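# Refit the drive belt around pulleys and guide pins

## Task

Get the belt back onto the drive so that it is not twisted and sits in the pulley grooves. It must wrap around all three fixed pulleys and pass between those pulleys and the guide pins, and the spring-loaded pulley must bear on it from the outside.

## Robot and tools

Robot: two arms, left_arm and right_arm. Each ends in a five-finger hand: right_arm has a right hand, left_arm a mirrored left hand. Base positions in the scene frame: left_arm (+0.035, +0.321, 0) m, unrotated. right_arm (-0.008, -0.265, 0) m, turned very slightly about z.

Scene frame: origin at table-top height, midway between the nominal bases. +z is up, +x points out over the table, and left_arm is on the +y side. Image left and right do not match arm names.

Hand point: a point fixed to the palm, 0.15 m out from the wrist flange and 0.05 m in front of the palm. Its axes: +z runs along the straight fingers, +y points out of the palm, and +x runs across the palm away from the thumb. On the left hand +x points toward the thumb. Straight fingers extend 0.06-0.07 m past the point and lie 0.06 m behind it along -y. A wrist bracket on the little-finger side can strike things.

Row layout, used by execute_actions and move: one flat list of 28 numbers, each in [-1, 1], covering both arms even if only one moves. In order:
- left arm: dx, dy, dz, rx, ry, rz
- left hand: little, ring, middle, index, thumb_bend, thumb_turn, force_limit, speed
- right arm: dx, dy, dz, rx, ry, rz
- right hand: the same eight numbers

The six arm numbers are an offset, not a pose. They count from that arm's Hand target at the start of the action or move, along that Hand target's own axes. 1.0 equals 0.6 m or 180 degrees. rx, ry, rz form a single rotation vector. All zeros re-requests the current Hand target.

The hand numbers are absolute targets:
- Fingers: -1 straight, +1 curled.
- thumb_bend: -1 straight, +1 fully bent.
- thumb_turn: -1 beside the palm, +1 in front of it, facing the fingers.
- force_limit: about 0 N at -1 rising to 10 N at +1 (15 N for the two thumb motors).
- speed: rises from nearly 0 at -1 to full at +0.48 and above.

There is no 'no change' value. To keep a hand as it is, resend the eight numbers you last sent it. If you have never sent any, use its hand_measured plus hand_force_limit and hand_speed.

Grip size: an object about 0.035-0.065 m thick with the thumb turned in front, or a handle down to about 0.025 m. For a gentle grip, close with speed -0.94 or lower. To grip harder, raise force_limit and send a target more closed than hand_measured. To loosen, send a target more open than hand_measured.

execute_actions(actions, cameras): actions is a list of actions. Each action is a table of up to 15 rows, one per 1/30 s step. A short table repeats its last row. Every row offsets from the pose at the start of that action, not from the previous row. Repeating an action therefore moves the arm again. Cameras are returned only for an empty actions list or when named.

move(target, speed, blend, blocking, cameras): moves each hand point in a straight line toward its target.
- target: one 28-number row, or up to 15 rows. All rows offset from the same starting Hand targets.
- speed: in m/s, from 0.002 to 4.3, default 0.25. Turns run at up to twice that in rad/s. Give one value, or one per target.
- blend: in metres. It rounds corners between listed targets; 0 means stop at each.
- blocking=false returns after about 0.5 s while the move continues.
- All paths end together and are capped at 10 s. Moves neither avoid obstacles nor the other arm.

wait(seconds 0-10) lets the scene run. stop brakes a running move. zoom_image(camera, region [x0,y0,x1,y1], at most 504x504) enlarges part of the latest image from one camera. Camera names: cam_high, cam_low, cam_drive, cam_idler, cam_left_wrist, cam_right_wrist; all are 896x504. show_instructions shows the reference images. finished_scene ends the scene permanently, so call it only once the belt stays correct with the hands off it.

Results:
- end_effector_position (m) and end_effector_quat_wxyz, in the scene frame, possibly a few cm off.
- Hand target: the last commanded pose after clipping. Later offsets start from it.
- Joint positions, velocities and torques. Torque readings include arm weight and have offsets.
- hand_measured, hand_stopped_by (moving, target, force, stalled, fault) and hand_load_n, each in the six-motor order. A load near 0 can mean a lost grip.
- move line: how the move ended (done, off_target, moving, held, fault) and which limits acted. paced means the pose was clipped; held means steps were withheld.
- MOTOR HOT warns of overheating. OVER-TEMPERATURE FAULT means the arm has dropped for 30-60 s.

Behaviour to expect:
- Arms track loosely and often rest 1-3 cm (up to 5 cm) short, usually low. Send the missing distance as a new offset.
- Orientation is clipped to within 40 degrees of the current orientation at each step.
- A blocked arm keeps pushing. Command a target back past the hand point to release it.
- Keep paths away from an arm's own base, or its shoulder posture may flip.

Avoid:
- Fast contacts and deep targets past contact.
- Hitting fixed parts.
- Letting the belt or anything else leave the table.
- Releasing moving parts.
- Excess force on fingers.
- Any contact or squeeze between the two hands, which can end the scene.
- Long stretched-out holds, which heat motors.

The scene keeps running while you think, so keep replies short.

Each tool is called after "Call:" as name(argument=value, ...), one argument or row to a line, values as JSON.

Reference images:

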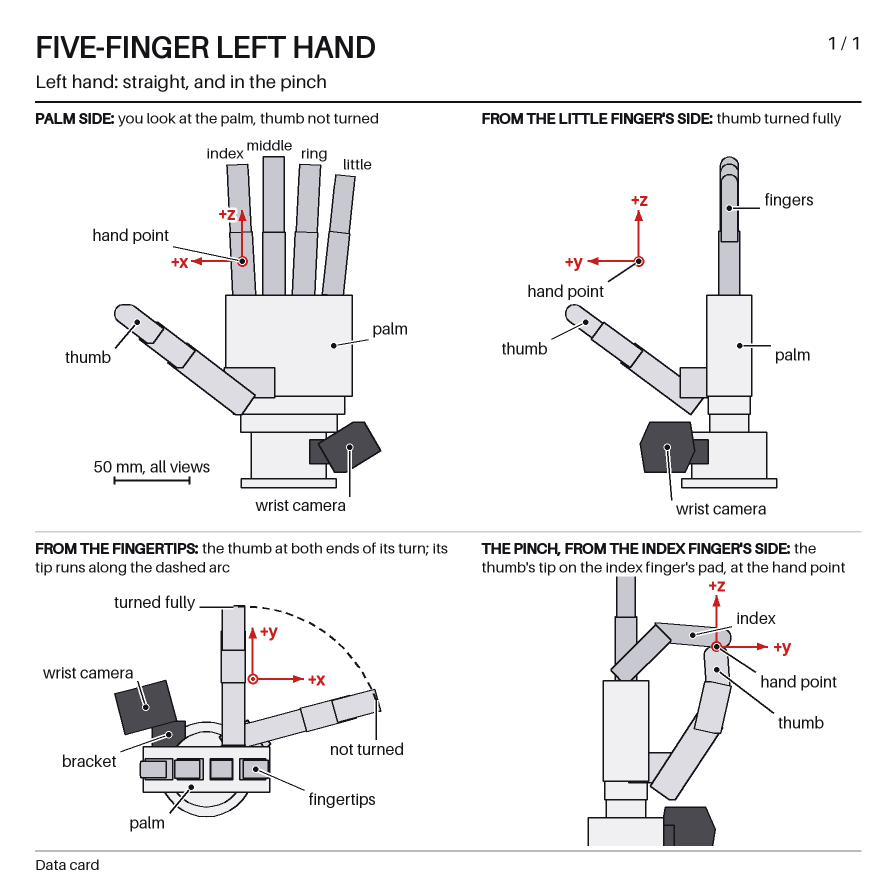

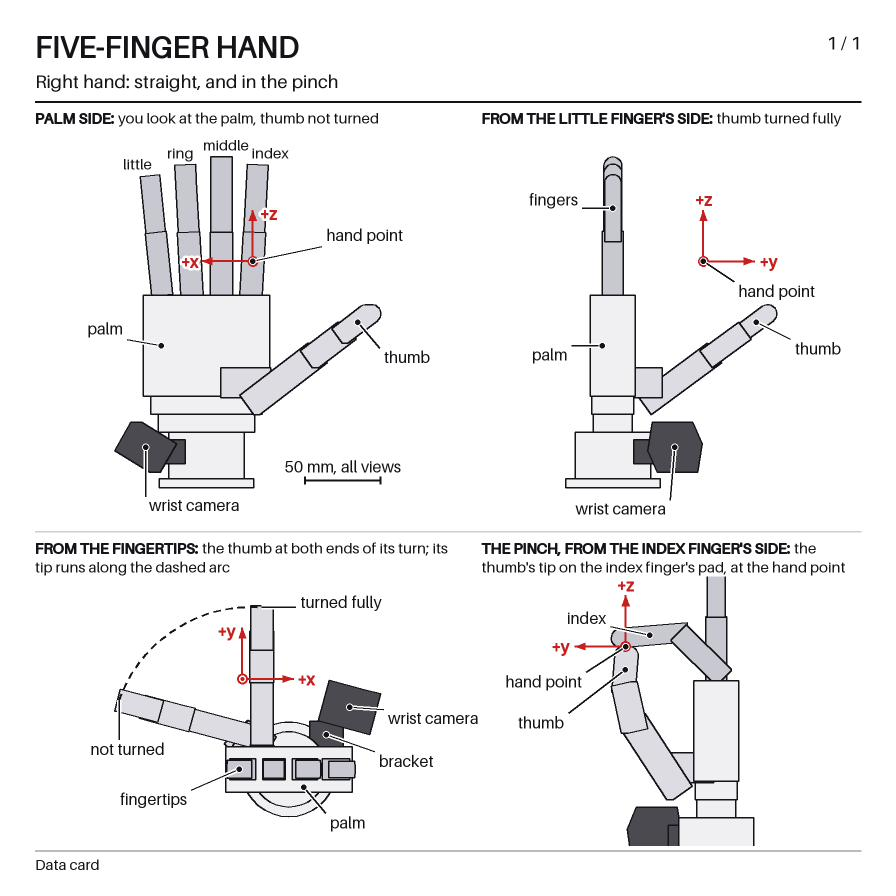

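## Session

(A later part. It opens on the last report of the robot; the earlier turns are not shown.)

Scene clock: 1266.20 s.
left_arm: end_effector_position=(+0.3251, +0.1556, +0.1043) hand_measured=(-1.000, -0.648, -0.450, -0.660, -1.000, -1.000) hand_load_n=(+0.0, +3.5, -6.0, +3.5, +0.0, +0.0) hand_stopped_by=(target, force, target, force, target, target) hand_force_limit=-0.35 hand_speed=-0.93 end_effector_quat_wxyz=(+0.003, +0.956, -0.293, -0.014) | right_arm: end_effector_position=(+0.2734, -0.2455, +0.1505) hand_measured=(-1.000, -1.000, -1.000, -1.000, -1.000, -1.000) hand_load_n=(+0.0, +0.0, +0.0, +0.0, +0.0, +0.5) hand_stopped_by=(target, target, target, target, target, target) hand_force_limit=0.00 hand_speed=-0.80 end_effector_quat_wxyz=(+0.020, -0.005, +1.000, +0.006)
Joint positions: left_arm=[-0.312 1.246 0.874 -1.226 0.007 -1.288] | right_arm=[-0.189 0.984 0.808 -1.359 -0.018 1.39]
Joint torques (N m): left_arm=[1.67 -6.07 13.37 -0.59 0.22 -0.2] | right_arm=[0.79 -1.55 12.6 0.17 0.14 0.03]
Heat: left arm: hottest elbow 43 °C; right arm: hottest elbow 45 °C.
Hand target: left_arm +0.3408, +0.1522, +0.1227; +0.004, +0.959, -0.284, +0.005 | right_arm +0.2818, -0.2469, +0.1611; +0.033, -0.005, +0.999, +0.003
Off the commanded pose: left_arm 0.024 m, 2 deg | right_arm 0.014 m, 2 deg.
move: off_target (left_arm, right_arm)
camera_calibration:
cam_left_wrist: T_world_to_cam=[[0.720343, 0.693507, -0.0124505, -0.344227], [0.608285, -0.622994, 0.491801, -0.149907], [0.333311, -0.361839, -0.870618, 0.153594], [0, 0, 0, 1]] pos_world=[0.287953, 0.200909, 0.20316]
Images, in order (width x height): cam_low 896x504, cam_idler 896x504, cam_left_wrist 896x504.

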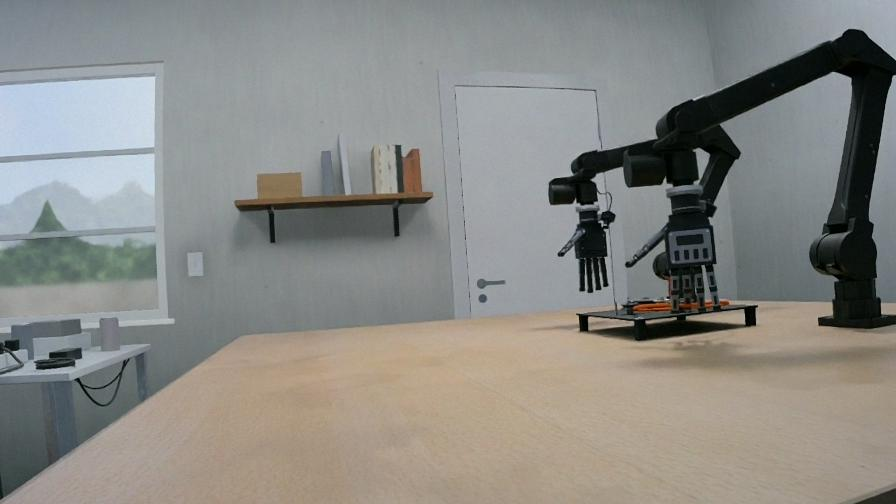

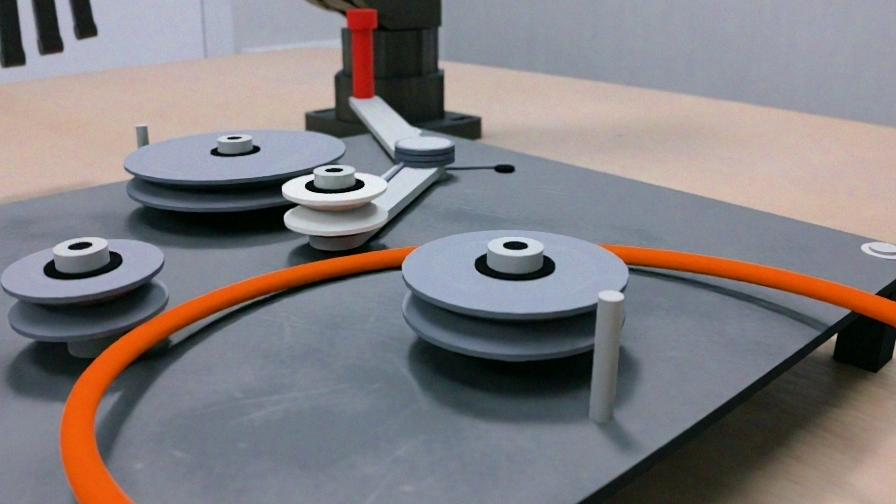

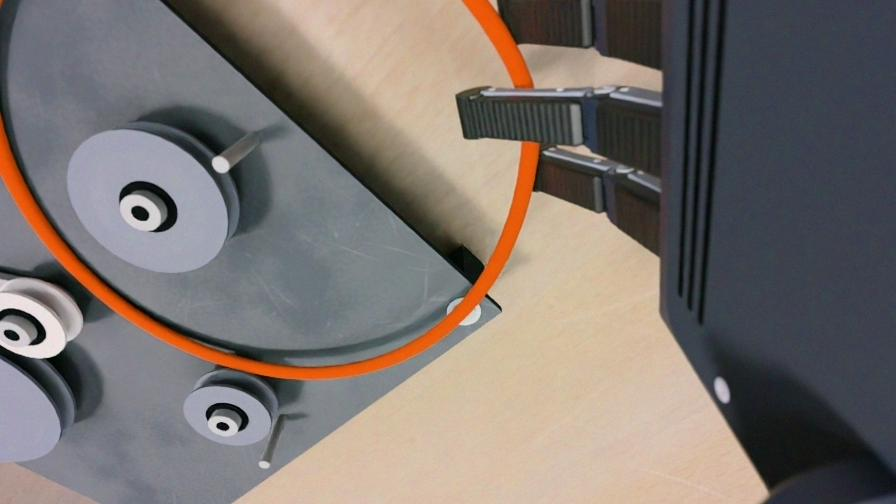

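Call:
move(
  target=[0.01,0,-0.06,0,0,0,-1,-0.5,-0.45,-0.5,-1,-1,-0.35,-0.93,0,0,0,0,0,0,-1,-1,-1,-1,-1,-1,0,-0.8],
  speed=0.04,
  cameras=["cam_left_wrist","cam_drive","cam_idler"],
)

Scene clock: 1271.27 s.
left_arm: end_effector_position=(+0.3315, +0.1536, +0.1390) hand_measured=(-1.000, -0.648, -0.450, -0.660, -1.000, -1.000) hand_load_n=(+0.0, +3.5, -7.0, +3.5, +0.0, +0.0) hand_stopped_by=(target, force, target, force, target, target) hand_force_limit=-0.35 hand_speed=-0.93 end_effector_quat_wxyz=(+0.003, +0.956, -0.292, -0.015) | right_arm: end_effector_position=(+0.2734, -0.2455, +0.1505) hand_measured=(-1.000, -1.000, -1.000, -1.000, -1.000, -1.000) hand_load_n=(+0.0, +0.0, +0.0, +0.0, +0.0, +0.0) hand_stopped_by=(target, target, target, target, target, target) hand_force_limit=0.00 hand_speed=-0.80 end_effector_quat_wxyz=(+0.020, -0.005, +1.000, +0.006)
Joint positions: left_arm=[-0.312 1.234 0.96 -1.327 0.007 -1.29] | right_arm=[-0.189 0.984 0.808 -1.359 -0.018 1.39]
Joint torques (N m): left_arm=[1.38 -6.18 13.78 -0.7 0.23 -0.21] | right_arm=[0.67 -1.96 12.6 0.32 0.03 0]
Heat: left arm: hottest elbow 43 °C; right arm: hottest elbow 45 °C.
Hand target: left_arm +0.3455, +0.1494, +0.1586; +0.004, +0.959, -0.284, +0.004 | right_arm +0.2818, -0.2469, +0.1611; +0.033, -0.005, +0.999, +0.003
Off the commanded pose: left_arm 0.025 m, 2 deg | right_arm 0.014 m, 2 deg.
move: off_target (left_arm, right_arm)
camera_calibration:
cam_left_wrist: T_world_to_cam=[[0.718697, 0.695195, -0.0133917, -0.346573], [0.610766, -0.621975, 0.490012, -0.172787], [0.332325, -0.360349, -0.871613, 0.181315], [0, 0, 0, 1]] pos_world=[0.294358, 0.198803, 0.238064]
Images, in order (width x height): cam_drive 896x504, cam_idler 896x504, cam_left_wrist 896x504.

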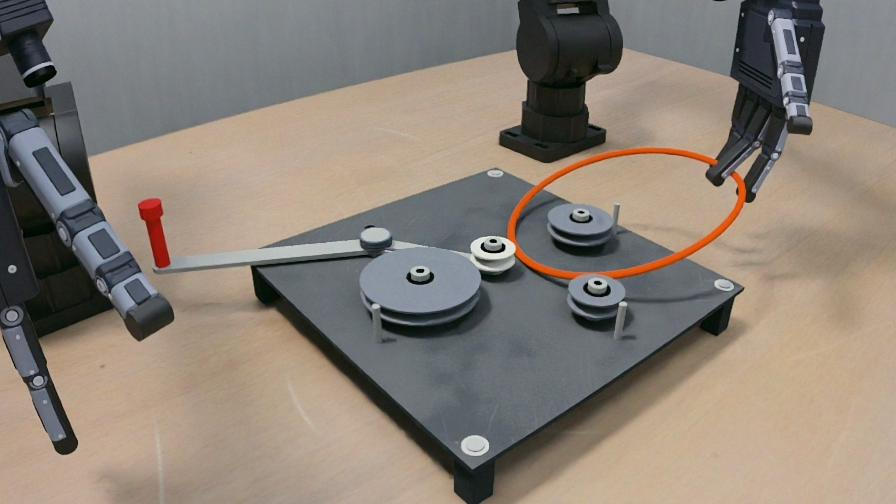

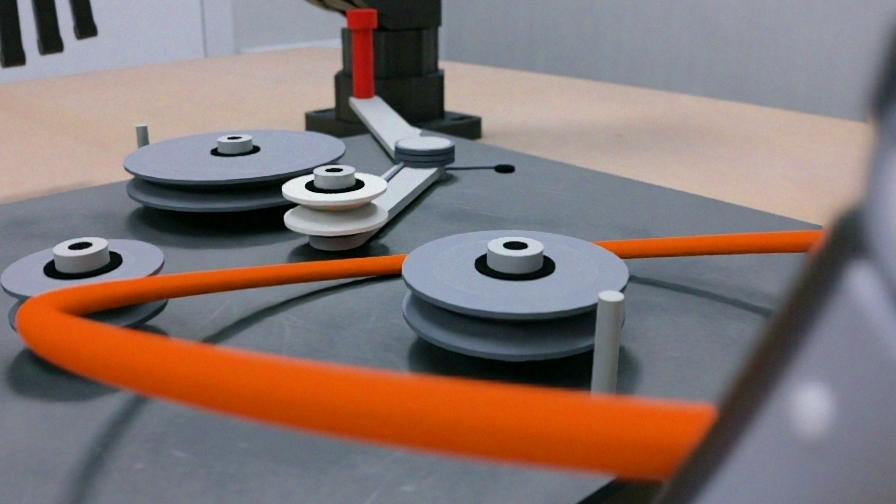

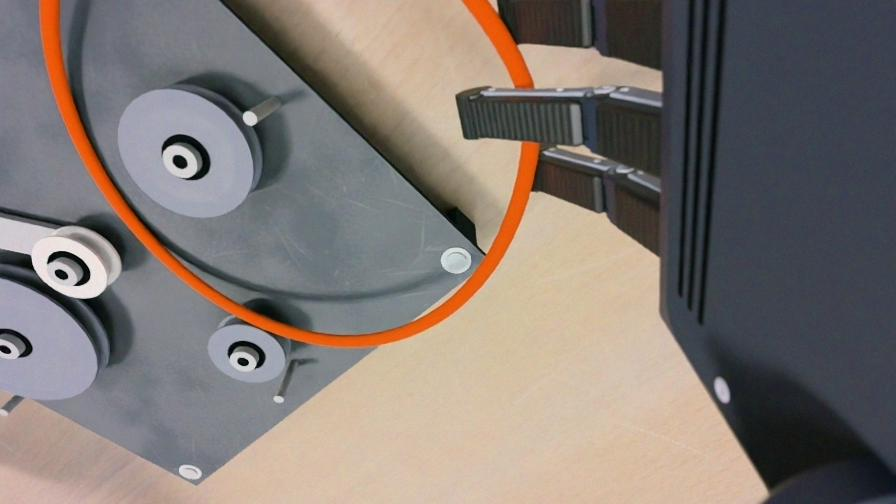

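Call:
zoom_image(
  camera="cam_left_wrist",
  region=[90, 60, 330, 240],
)

Call:
zoom_image(
  camera="cam_drive",
  region=[500, 140, 760, 340],
)

Scaled by 2.100 from the camera's 896x504 image, which has a finer 1280x720 frame.

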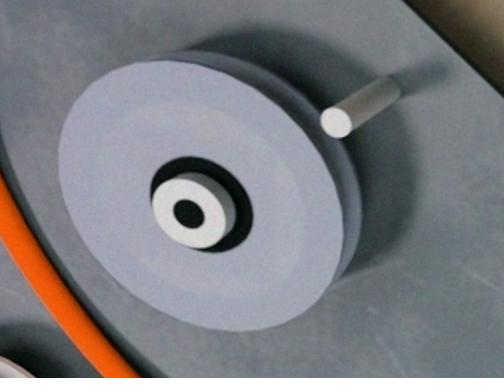

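Scaled by 1.938 from the camera's 896x504 image, which has a finer 1280x720 frame.

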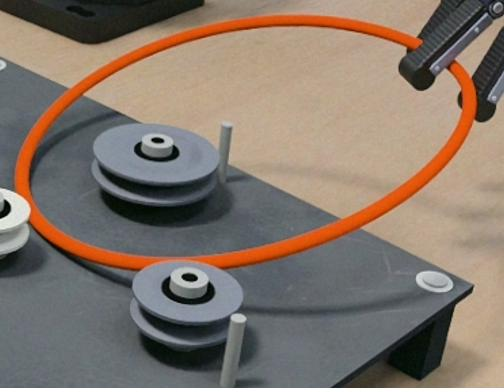

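Call:
move(
  target=[
    [0,0,-0.047,0,0,0,-1,-0.5,-0.45,-0.5,-1,-1,-0.35,-0.93,0,0,0,0,0,0,-1,-1,-1,-1,-1,-1,0,-0.8],
    [0.036,0.2,-0.047,0.02,0,0,-1,-0.5,-0.45,-0.5,-1,-1,-0.35,-0.93,0,0,0,0,0,0,-1,-1,-1,-1,-1,-1,0,-0.8],
  ],
  speed=0.06,
  blend=0.01,
  cameras=["cam_left_wrist","cam_drive","cam_idler"],
)

Scene clock: 1474.33 s.
left_arm: end_effector_position=(+0.2901, +0.0486, +0.1745) hand_measured=(-1.000, -0.648, -0.450, -0.660, -1.000, -1.000) hand_load_n=(+0.0, +3.5, -7.0, +3.5, +0.0, +0.0) hand_stopped_by=(target, force, target, force, target, target) hand_force_limit=-0.35 hand_speed=-0.93 end_effector_quat_wxyz=(-0.030, +0.958, -0.286, +0.005) | right_arm: end_effector_position=(+0.2734, -0.2455, +0.1505) hand_measured=(-1.000, -1.000, -1.000, -1.000, -1.000, -1.000) hand_load_n=(+0.0, +0.0, +0.0, +0.0, +0.0, +0.0) hand_stopped_by=(target, target, target, target, target, target) hand_force_limit=0.00 hand_speed=-0.80 end_effector_quat_wxyz=(+0.020, -0.005, +1.000, +0.006)
Joint positions: left_arm=[-0.697 1.232 1.063 -1.416 -0.058 -1.686] | right_arm=[-0.189 0.984 0.808 -1.359 -0.018 1.39]
Joint torques (N m): left_arm=[0.44 -4.84 14.05 -0.53 0.1 -0.21] | right_arm=[1.14 -2.37 12.56 0.2 0.07 0.02]
Heat: left arm: hottest elbow 49 °C; right arm: hottest elbow 46 °C.
Hand target: left_arm +0.2981, +0.0373, +0.1878; -0.026, +0.958, -0.284, +0.013 | right_arm +0.2818, -0.2469, +0.1611; +0.033, -0.005, +0.999, +0.003
Off the commanded pose: left_arm 0.019 m, 1 deg | right_arm 0.014 m, 2 deg.
move: off_target (left_arm, right_arm)
camera_calibration:
cam_left_wrist: T_world_to_cam=[[0.710261, 0.701077, 0.0634003, -0.25458], [0.588961, -0.641166, 0.491967, -0.223252], [0.385557, -0.312085, -0.868302, 0.169711], [0, 0, 0, 1]] pos_world=[0.246872, 0.0883034, 0.273333]
Images, in order (width x height): cam_drive 896x504, cam_idler 896x504, cam_left_wrist 896x504.

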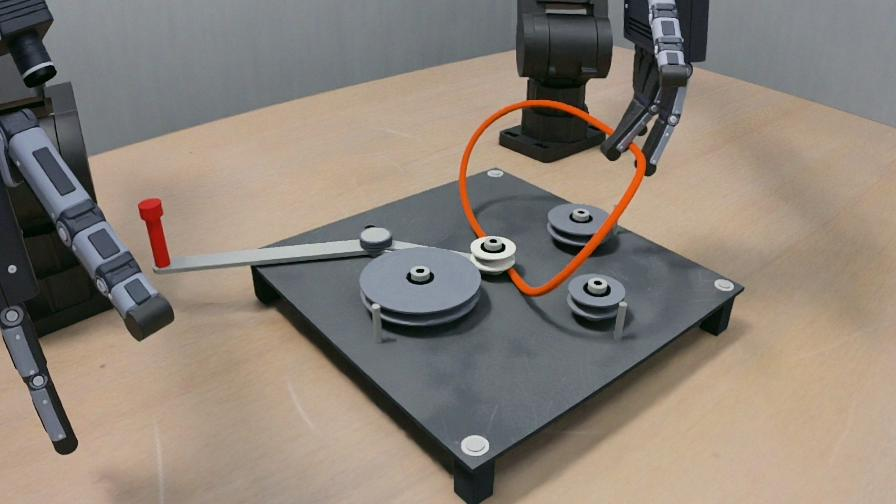

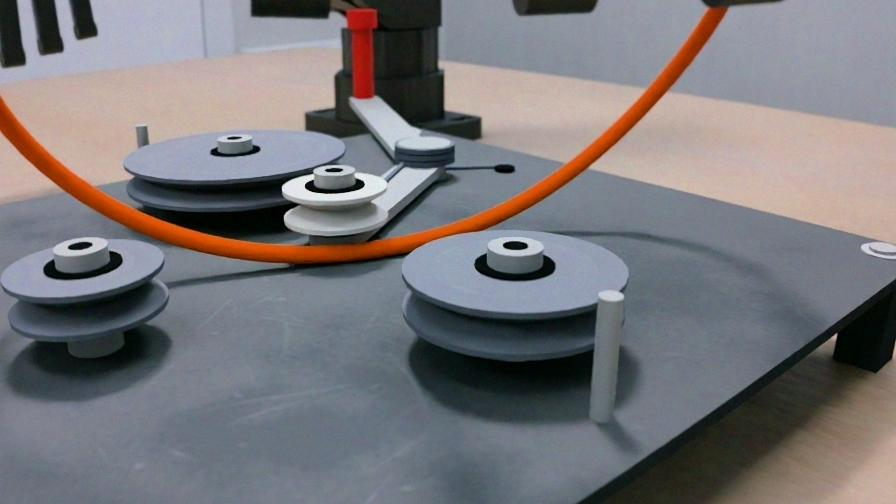

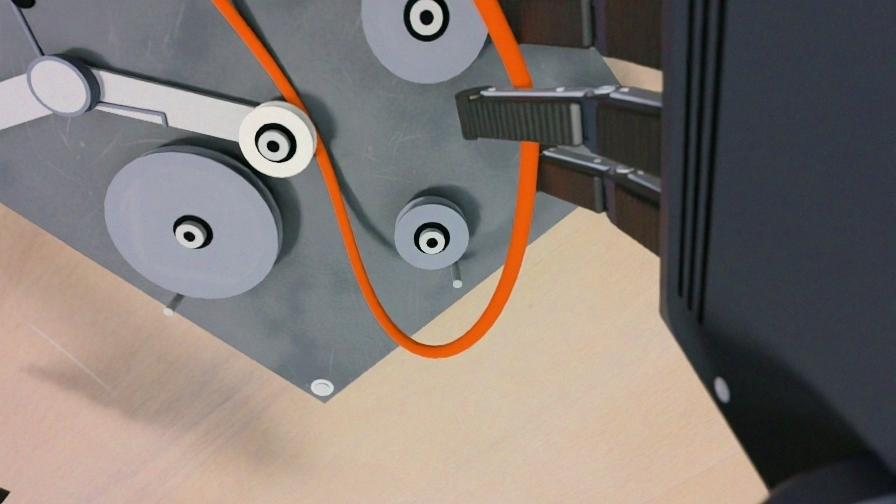

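Call:
zoom_image(
  camera="cam_drive",
  region=[420, 80, 680, 310],
)

Call:
zoom_image(
  camera="cam_left_wrist",
  region=[200, 0, 560, 380],
)

Scaled by 1.938 from the camera's 896x504 image, which has a finer 1280x720 frame.

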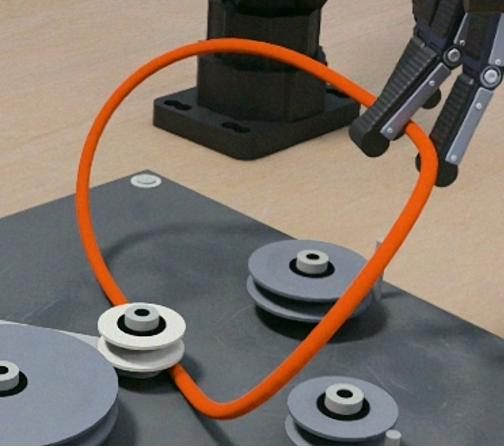

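Scaled by 1.326 from the camera's 896x504 image, which has a finer 1280x720 frame.

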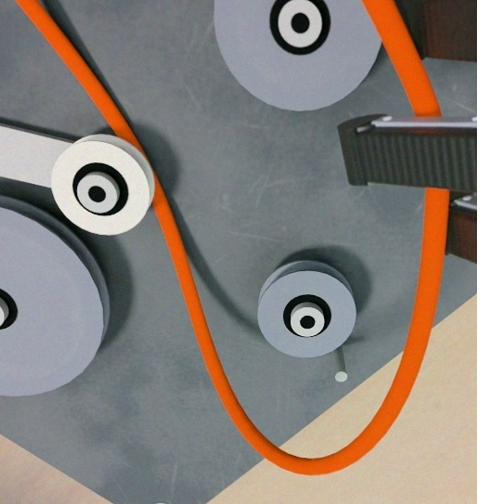

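Call:
move(
  target=[
    [0,-0.06,0,0,0,0,-1,-0.5,-0.45,-0.5,-1,-1,-0.35,-0.93,0,0,0,0,0,0,-1,-1,-1,-1,-1,-1,0,-0.8],
    [0,-0.06,-0.1,-0.01,0,0,-1,-0.5,-0.45,-0.5,-1,-1,-0.35,-0.93,0,0,0,0,0,0,-1,-1,-1,-1,-1,-1,0,-0.8],
  ],
  speed=0.05,
  cameras=["cam_left_wrist","cam_drive","cam_idler"],
)

Scene clock: 1505.83 s.
left_arm: end_effector_position=(+0.3061, +0.0680, +0.2282) hand_measured=(-1.000, -0.648, -0.450, -0.660, -1.000, -1.000) hand_load_n=(+0.0, +3.5, -6.5, +3.5, +0.0, +0.0) hand_stopped_by=(target, force, target, force, target, target) hand_force_limit=-0.35 hand_speed=-0.93 end_effector_quat_wxyz=(-0.019, +0.959, -0.282, -0.009) | right_arm: end_effector_position=(+0.2734, -0.2455, +0.1505) hand_measured=(-1.000, -1.000, -1.000, -1.000, -1.000, -1.000) hand_load_n=(+0.0, +0.0, +0.0, +0.0, +0.0, +0.0) hand_stopped_by=(target, target, target, target, target, target) hand_force_limit=0.00 hand_speed=-0.80 end_effector_quat_wxyz=(+0.020, -0.005, +1.000, +0.006)
Joint positions: left_arm=[-0.606 1.232 1.202 -1.57 -0.03 -1.605] | right_arm=[-0.189 0.984 0.808 -1.359 -0.018 1.39]
Joint torques (N m): left_arm=[2.08 -6.42 14.3 -0.53 0.25 0.06] | right_arm=[0.5 -1.44 12.57 0.24 0.08 0.01]
Heat: left arm: hottest elbow 49 °C; right arm: hottest elbow 46 °C.
Hand target: left_arm +0.3153, +0.0649, +0.2498; -0.011, +0.959, -0.284, +0.009 | right_arm +0.2818, -0.2469, +0.1611; +0.033, -0.005, +0.999, +0.003
Off the commanded pose: left_arm 0.024 m, 2 deg | right_arm 0.014 m, 2 deg.
move: off_target (left_arm, right_arm)
camera_calibration:
cam_left_wrist: T_world_to_cam=[[0.704326, 0.709208, 0.0308123, -0.274216], [0.611928, -0.628571, 0.480045, -0.251812], [0.359819, -0.319253, -0.876703, 0.226497], [0, 0, 0, 1]] pos_world=[0.26573, 0.108504, 0.327901]
Images, in order (width x height): cam_drive 896x504, cam_idler 896x504, cam_left_wrist 896x504.

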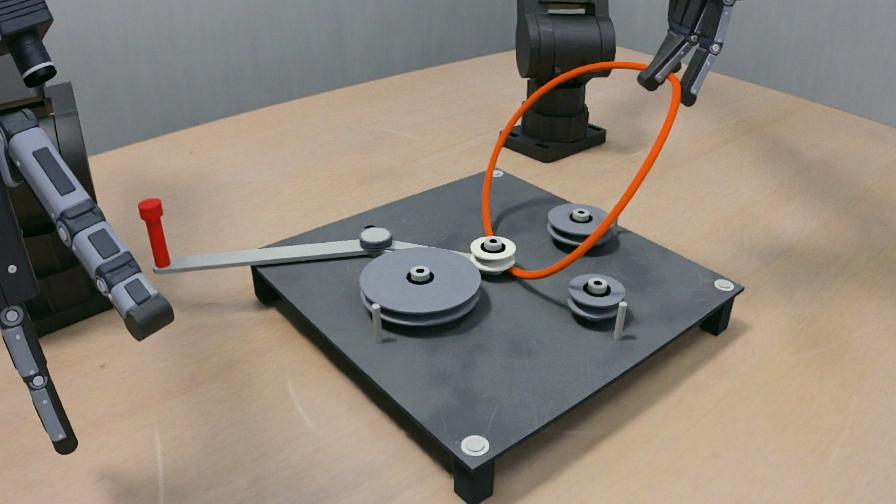

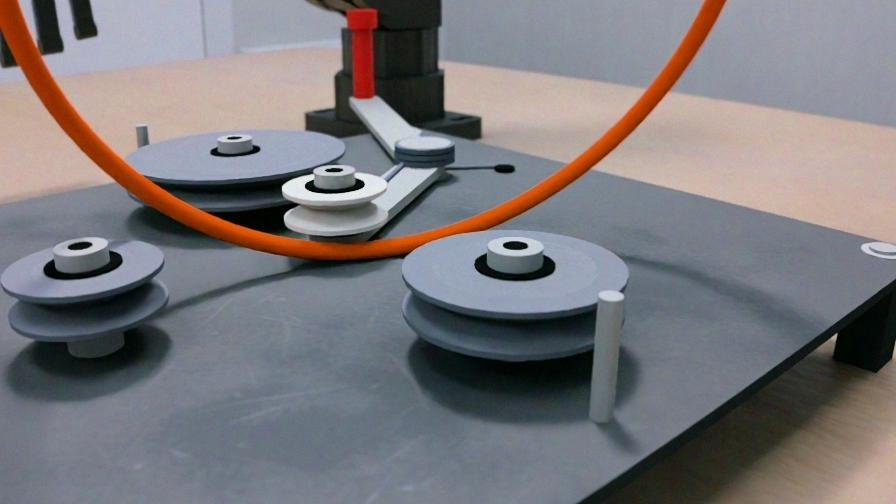

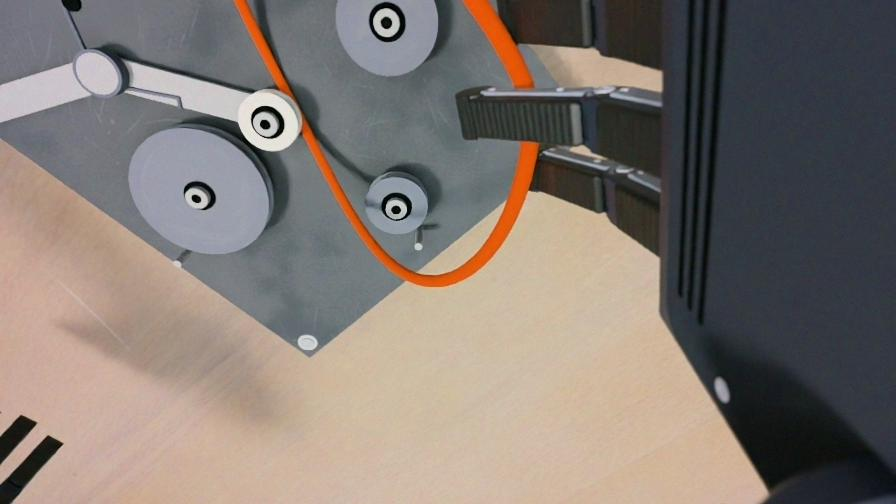

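Call:
move(
  target=[
    [0,-0.08,0.02,0,0,0,-1,-0.5,-0.45,-0.5,-1,-1,-0.35,-0.93,0,0,0,0,0,0,-1,-1,-1,-1,-1,-1,0,-0.8],
  ],
  speed=0.05,
  cameras=["cam_left_wrist","cam_drive","cam_idler"],
)

Scene clock: 1512.60 s.
left_arm: end_effector_position=(+0.3307, +0.1081, +0.2285) hand_measured=(-1.000, -0.648, -0.450, -0.660, -1.000, -1.000) hand_load_n=(+0.0, +3.5, -6.5, +3.5, +0.0, +0.0) hand_stopped_by=(target, force, target, force, target, target) hand_force_limit=-0.35 hand_speed=-0.93 end_effector_quat_wxyz=(-0.016, +0.960, -0.281, -0.010) | right_arm: end_effector_position=(+0.2734, -0.2455, +0.1505) hand_measured=(-1.000, -1.000, -1.000, -1.000, -1.000, -1.000) hand_load_n=(+0.0, +0.0, +0.0, +0.0, +0.5, +0.5) hand_stopped_by=(target, target, target, target, target, target) hand_force_limit=0.00 hand_speed=-0.80 end_effector_quat_wxyz=(+0.020, -0.005, +1.000, +0.006)
Joint positions: left_arm=[-0.464 1.232 1.202 -1.565 -0.028 -1.465] | right_arm=[-0.189 0.984 0.808 -1.359 -0.018 1.39]
Joint torques (N m): left_arm=[2.02 -5.89 12.4 0.61 0.22 0.06] | right_arm=[0.91 -2.32 12.52 0.23 0.07 0.02]
Heat: left arm: hottest elbow 50 °C; right arm: hottest elbow 46 °C.
Hand target: left_arm +0.3417, +0.1053, +0.2390; -0.011, +0.959, -0.284, +0.009 | right_arm +0.2818, -0.2469, +0.1611; +0.033, -0.005, +0.999, +0.003
Off the commanded pose: left_arm 0.015 m, 2 deg | right_arm 0.014 m, 2 deg.
move: off_target (left_arm, right_arm)
camera_calibration:
cam_left_wrist: T_world_to_cam=[[0.702948, 0.710783, 0.0255091, -0.318585], [0.614205, -0.624738, 0.482136, -0.243486], [0.358631, -0.323249, -0.875725, 0.231337], [0, 0, 0, 1]] pos_world=[0.290535, 0.149109, 0.328108]
Images, in order (width x height): cam_drive 896x504, cam_idler 896x504, cam_left_wrist 896x504.

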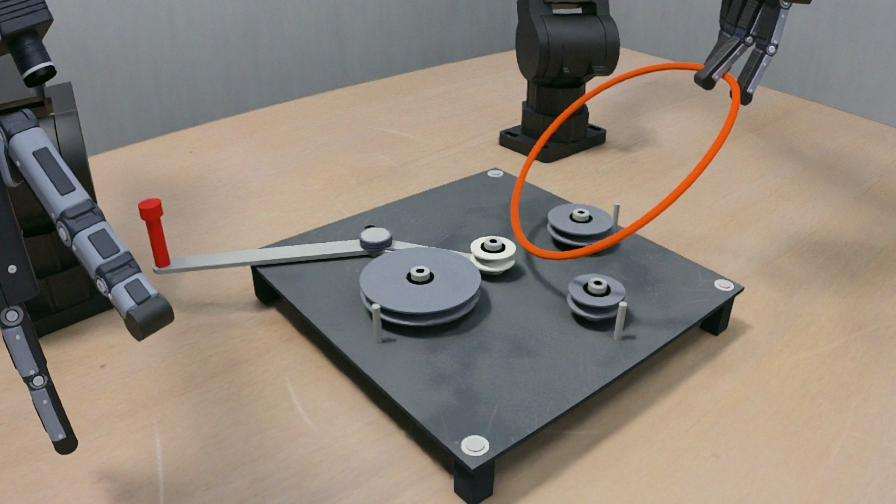

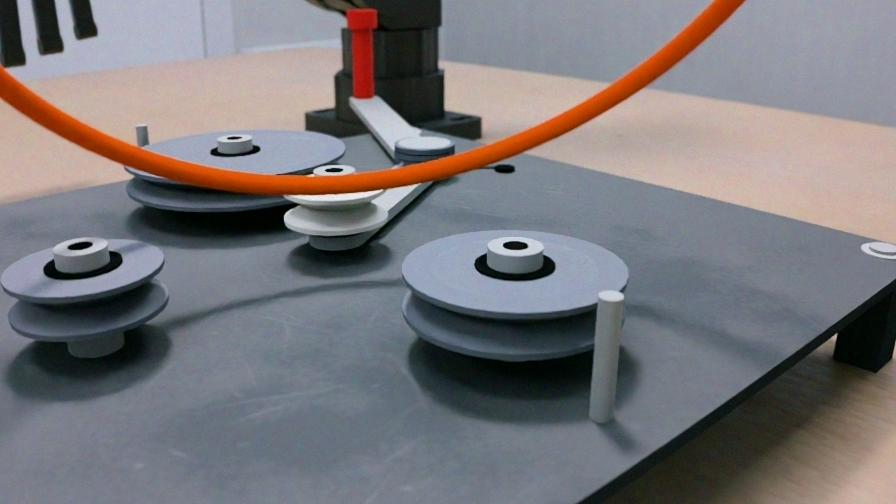

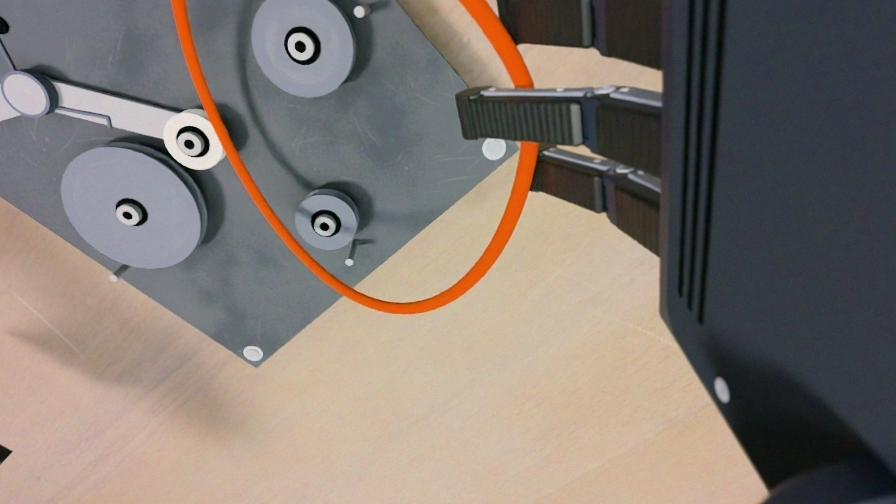

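Call:
move(
  target=[
    [0,0,-0.05,0,0,-0.01,-1,-0.5,-0.45,-0.5,-1,-1,-0.35,-0.93,0,0,0,0,0,0,-1,-1,-1,-1,-1,-1,0,-0.8],
    [-0.007,0.247,-0.055,0,0,-0.05,-1,-0.5,-0.45,-0.5,-1,-1,-0.35,-0.93,0,0,0,0,0,0,-1,-1,-1,-1,-1,-1,0,-0.8],
  ],
  speed=0.05,
  blend=0.015,
  cameras=["cam_left_wrist","cam_drive","cam_idler"],
)

Scene clock: 1549.10 s.
left_arm: end_effector_position=(+0.2517, -0.0069, +0.2527) hand_measured=(-1.000, -0.648, -0.450, -0.660, -1.000, -1.000) hand_load_n=(+0.0, +3.5, -6.5, +3.5, +0.0, +0.0) hand_stopped_by=(target, force, target, force, target, target) hand_force_limit=-0.35 hand_speed=-0.93 end_effector_quat_wxyz=(-0.016, +0.977, -0.211, +0.000) | right_arm: end_effector_position=(+0.2734, -0.2455, +0.1505) hand_measured=(-1.000, -1.000, -1.000, -1.000, -1.000, -1.000) hand_load_n=(+0.0, +0.0, +0.0, +0.0, +0.0, +0.0) hand_stopped_by=(target, target, target, target, target, target) hand_force_limit=0.00 hand_speed=-0.80 end_effector_quat_wxyz=(+0.020, -0.005, +1.000, +0.006)
Joint positions: left_arm=[-0.898 1.231 1.265 -1.623 -0.025 -2.043] | right_arm=[-0.189 0.984 0.808 -1.359 -0.018 1.39]
Joint torques (N m): left_arm=[0.5 -5.07 14.38 -0.54 0.01 -0.24] | right_arm=[0.91 -2.08 12.55 0.32 0.07 0.05]
Heat: left arm: hottest elbow 50 °C; right arm: hottest elbow 46 °C.
Hand target: left_arm +0.2568, -0.0172, +0.2682; -0.010, +0.978, -0.208, +0.010 | right_arm +0.2818, -0.2469, +0.1611; +0.033, -0.005, +0.999, +0.003
Off the commanded pose: left_arm 0.019 m, 1 deg | right_arm 0.014 m, 2 deg.
move: off_target (left_arm, right_arm)
camera_calibration:
cam_left_wrist: T_world_to_cam=[[0.593325, 0.804133, 0.0365439, -0.156485], [0.686328, -0.529082, 0.499025, -0.300163], [0.420617, -0.271003, -0.865817, 0.225989], [0, 0, 0, 1]] pos_world=[0.203802, 0.0282672, 0.351172]
Images, in order (width x height): cam_drive 896x504, cam_idler 896x504, cam_left_wrist 896x504.

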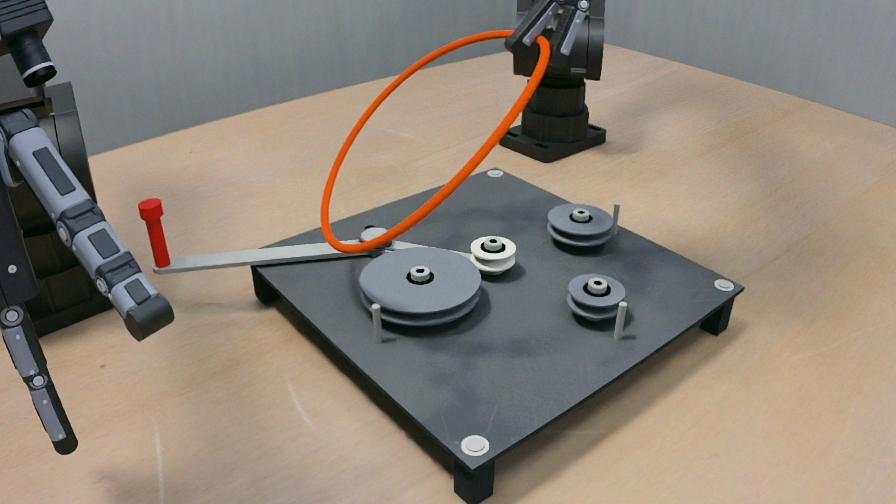

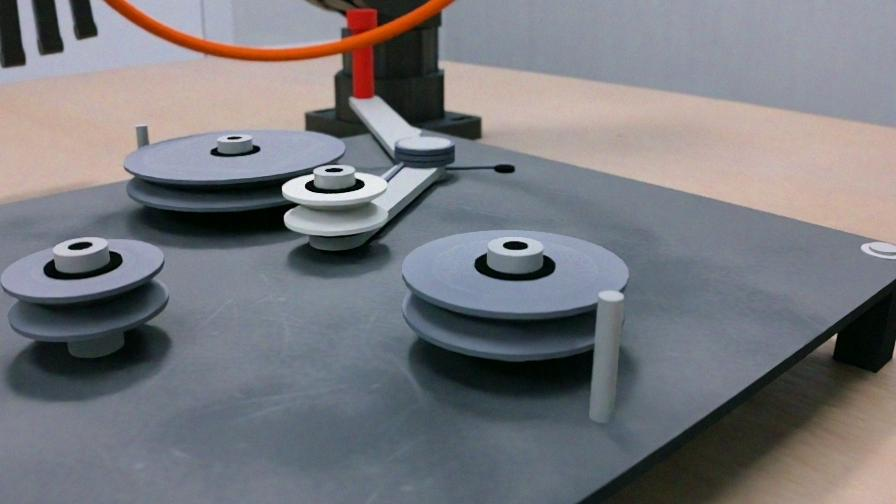

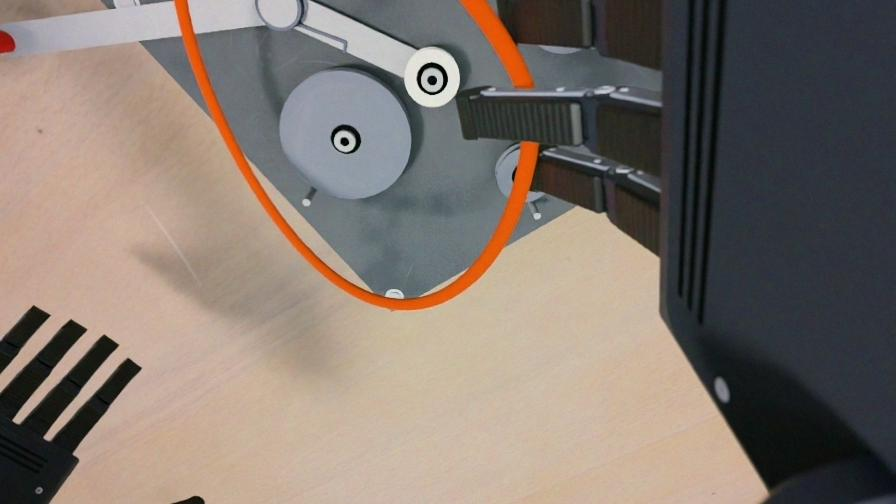

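Call:
move(
  target=[0,0,0.062,0,0,0,-1,-0.5,-0.45,-0.5,-1,-1,-0.35,-0.93,0,0,0,0,0,0,-1,-1,-1,-1,-1,-1,0,-0.8],
  speed=0.05,
  cameras=["cam_left_wrist","cam_drive","cam_idler"],
)

Call:
zoom_image(
  camera="cam_drive",
  region=[300, 180, 520, 360],
)

Scene clock: 1567.07 s.
left_arm: end_effector_position=(+0.2560, -0.0120, +0.2365) hand_measured=(-1.000, -0.648, -0.450, -0.660, -1.000, -1.000) hand_load_n=(+0.0, +3.5, -6.5, +3.5, +0.0, +0.0) hand_stopped_by=(target, force, target, force, target, target) hand_force_limit=-0.35 hand_speed=-0.93 end_effector_quat_wxyz=(-0.009, +0.977, -0.211, +0.010) | right_arm: end_effector_position=(+0.2734, -0.2455, +0.1505) hand_measured=(-1.000, -1.000, -1.000, -1.000, -1.000, -1.000) hand_load_n=(+0.0, +0.0, +0.0, +0.0, +0.0, -0.5) hand_stopped_by=(target, target, target, target, target, target) hand_force_limit=0.00 hand_speed=-0.80 end_effector_quat_wxyz=(+0.020, -0.005, +1.000, +0.006)
Joint positions: left_arm=[-0.898 1.232 1.219 -1.555 -0.026 -2.043] | right_arm=[-0.189 0.984 0.808 -1.359 -0.018 1.39]
Joint torques (N m): left_arm=[0.73 -5.19 9.8 0.76 0.02 -0.19] | right_arm=[0.79 -2.08 12.49 0.25 0.04 0.03]
Heat: left arm: hottest elbow 51 °C; right arm: hottest elbow 46 °C.
Hand target: left_arm +0.2576, -0.0166, +0.2310; -0.010, +0.978, -0.208, +0.010 | right_arm +0.2818, -0.2469, +0.1611; +0.033, -0.005, +0.999, +0.003
Off the commanded pose: left_arm 0.007 m, 0 deg | right_arm 0.014 m, 2 deg.
move: off_target (right_arm)
camera_calibration:
cam_left_wrist: T_world_to_cam=[[0.592216, 0.805171, 0.031318, -0.152808], [0.679156, -0.519691, 0.518332, -0.300378], [0.433621, -0.285695, -0.854606, 0.202526], [0, 0, 0, 1]] pos_world=[0.206679, 0.0247933, 0.333561]
Images, in order (width x height): cam_drive 896x504, cam_idler 896x504, cam_left_wrist 896x504.

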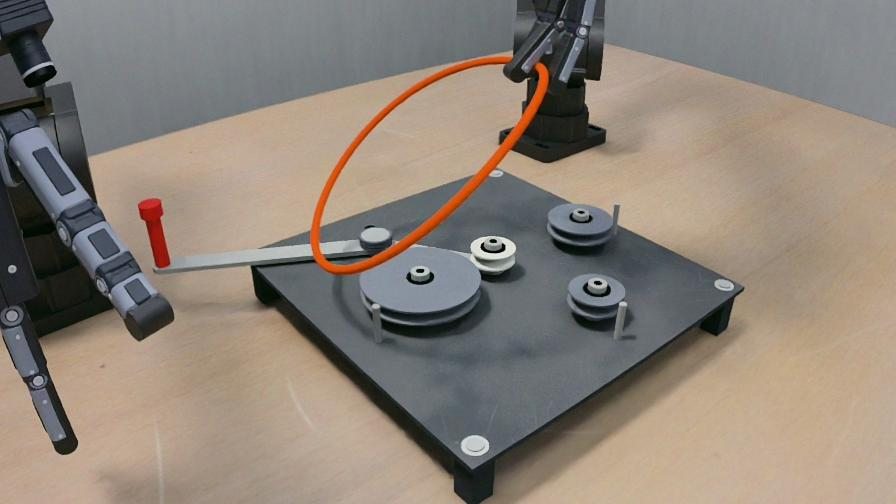

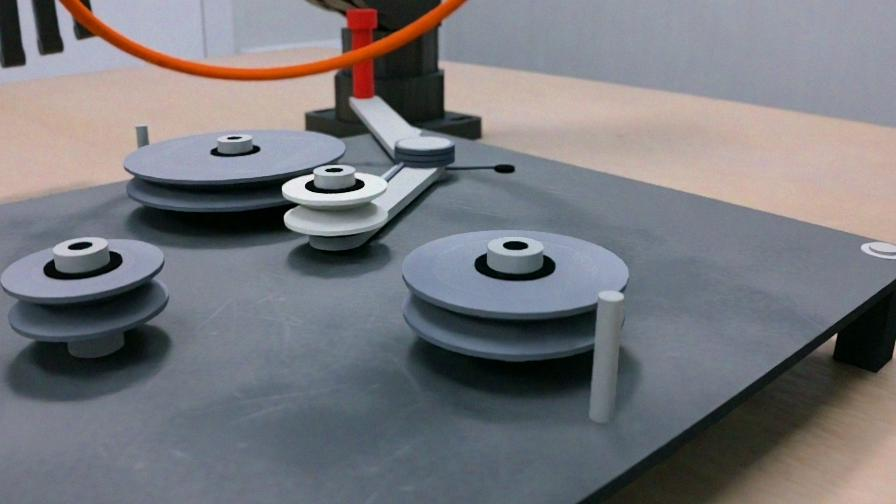

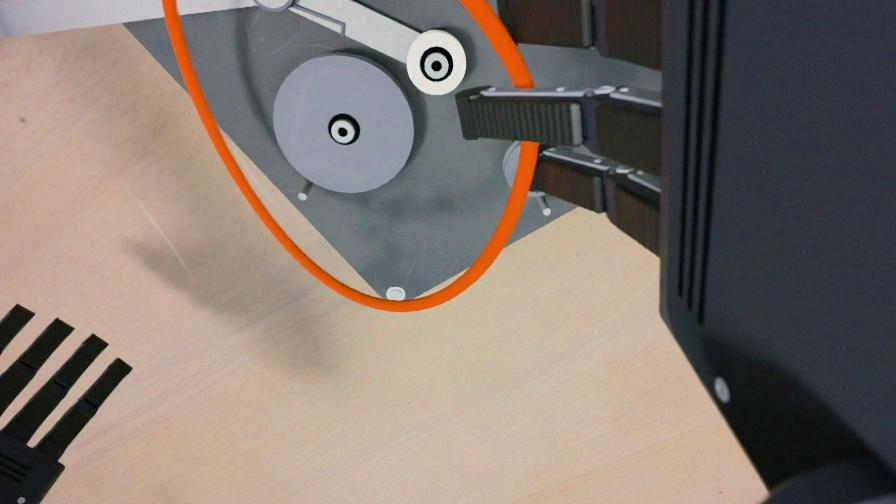

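Scaled by 2.291 from the camera's 896x504 image, which has a finer 1280x720 frame.

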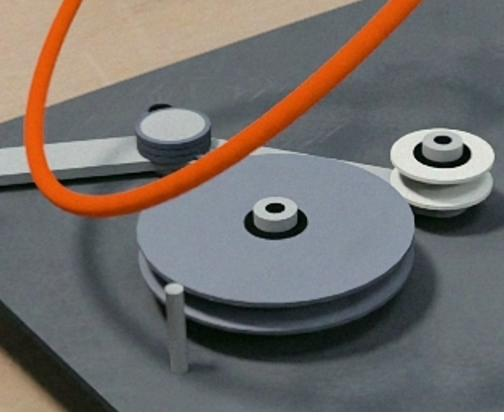

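Call:
move(
  target=[-0.017,-0.018,0.028,0,0,0,-1,-0.5,-0.45,-0.5,-1,-1,-0.35,-0.93,0,0,0,0,0,0,-1,-1,-1,-1,-1,-1,0,-0.8],
  speed=0.05,
  cameras=["cam_left_wrist","cam_drive"],
)

Call:
zoom_image(
  camera="cam_drive",
  region=[300, 180, 520, 360],
)

Call:
zoom_image(
  camera="cam_left_wrist",
  region=[150, 50, 450, 320],
)

Scene clock: 1585.03 s.
left_arm: end_effector_position=(+0.2487, -0.0029, +0.2127) hand_measured=(-1.000, -0.648, -0.450, -0.660, -1.000, -1.000) hand_load_n=(+0.0, +3.5, -7.0, +3.5, -0.5, +0.0) hand_stopped_by=(target, force, target, force, target, target) hand_force_limit=-0.35 hand_speed=-0.93 end_effector_quat_wxyz=(-0.015, +0.977, -0.211, +0.002) | right_arm: end_effector_position=(+0.2734, -0.2455, +0.1505) hand_measured=(-1.000, -1.000, -1.000, -1.000, -1.000, -1.000) hand_load_n=(+0.0, +0.0, +0.0, +0.0, +0.0, +0.0) hand_stopped_by=(target, target, target, target, target, target) hand_force_limit=0.00 hand_speed=-0.80 end_effector_quat_wxyz=(+0.020, -0.005, +1.000, +0.006)
Joint positions: left_arm=[-0.898 1.217 1.147 -1.516 -0.026 -2.043] | right_arm=[-0.189 0.984 0.808 -1.359 -0.018 1.39]
Joint torques (N m): left_arm=[1.96 -6.36 9.69 0.73 0.01 -0.05] | right_arm=[1.03 -1.49 12.59 0.2 0.04 0]
Heat: left arm: hottest elbow 48 °C; right arm: hottest elbow 46 °C.
Hand target: left_arm +0.2531, -0.0023, +0.2143; -0.010, +0.978, -0.208, +0.010 | right_arm +0.2818, -0.2469, +0.1611; +0.033, -0.005, +0.999, +0.003
Off the commanded pose: left_arm 0.005 m, 1 deg | right_arm 0.014 m, 2 deg.
move: off_target (right_arm)
camera_calibration:
cam_left_wrist: T_world_to_cam=[[0.592634, 0.80466, 0.0361452, -0.156245], [0.685073, -0.527144, 0.502786, -0.276608], [0.423626, -0.273206, -0.863655, 0.192377], [0, 0, 0, 1]] pos_world=[0.200598, 0.0324706, 0.310869]
Images, in order (width x height): cam_drive 896x504, cam_left_wrist 896x504.

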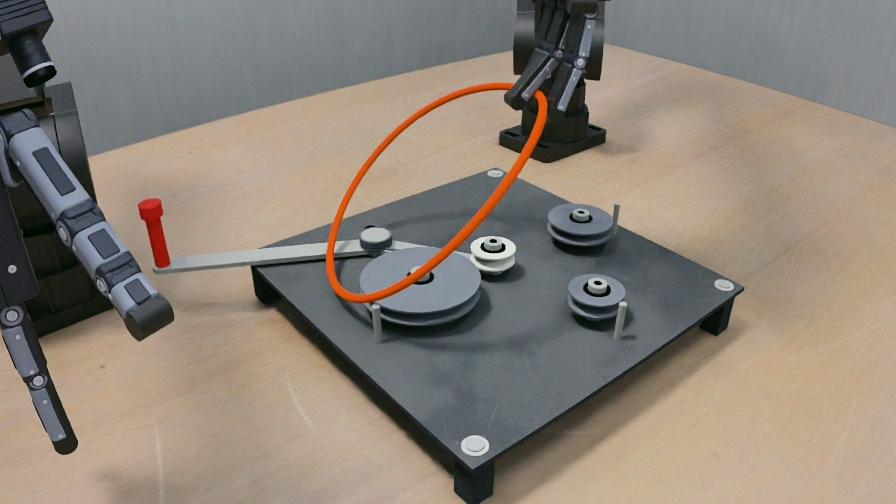

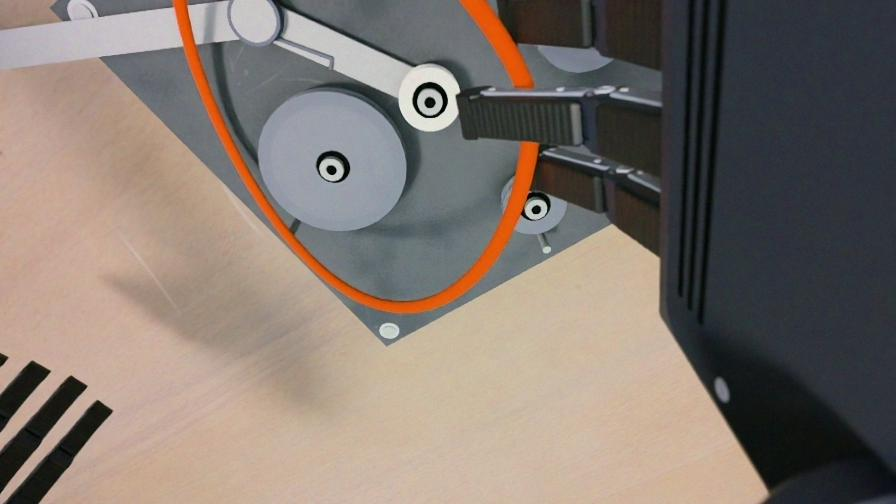

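Scaled by 2.291 from the camera's 896x504 image, which has a finer 1280x720 frame.

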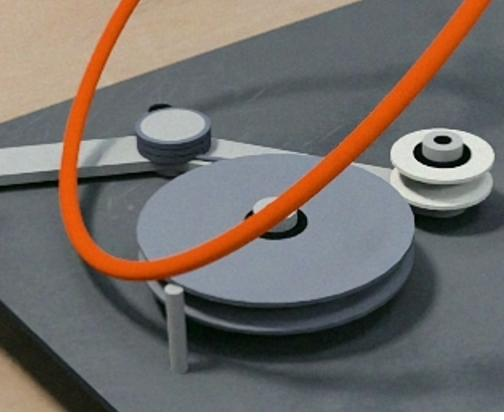

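Scaled by 1.680 from the camera's 896x504 image, which has a finer 1280x720 frame.

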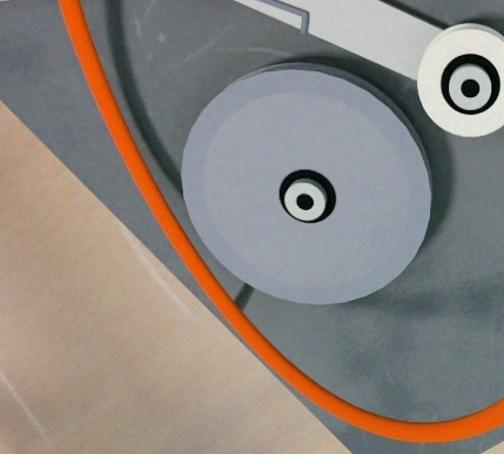

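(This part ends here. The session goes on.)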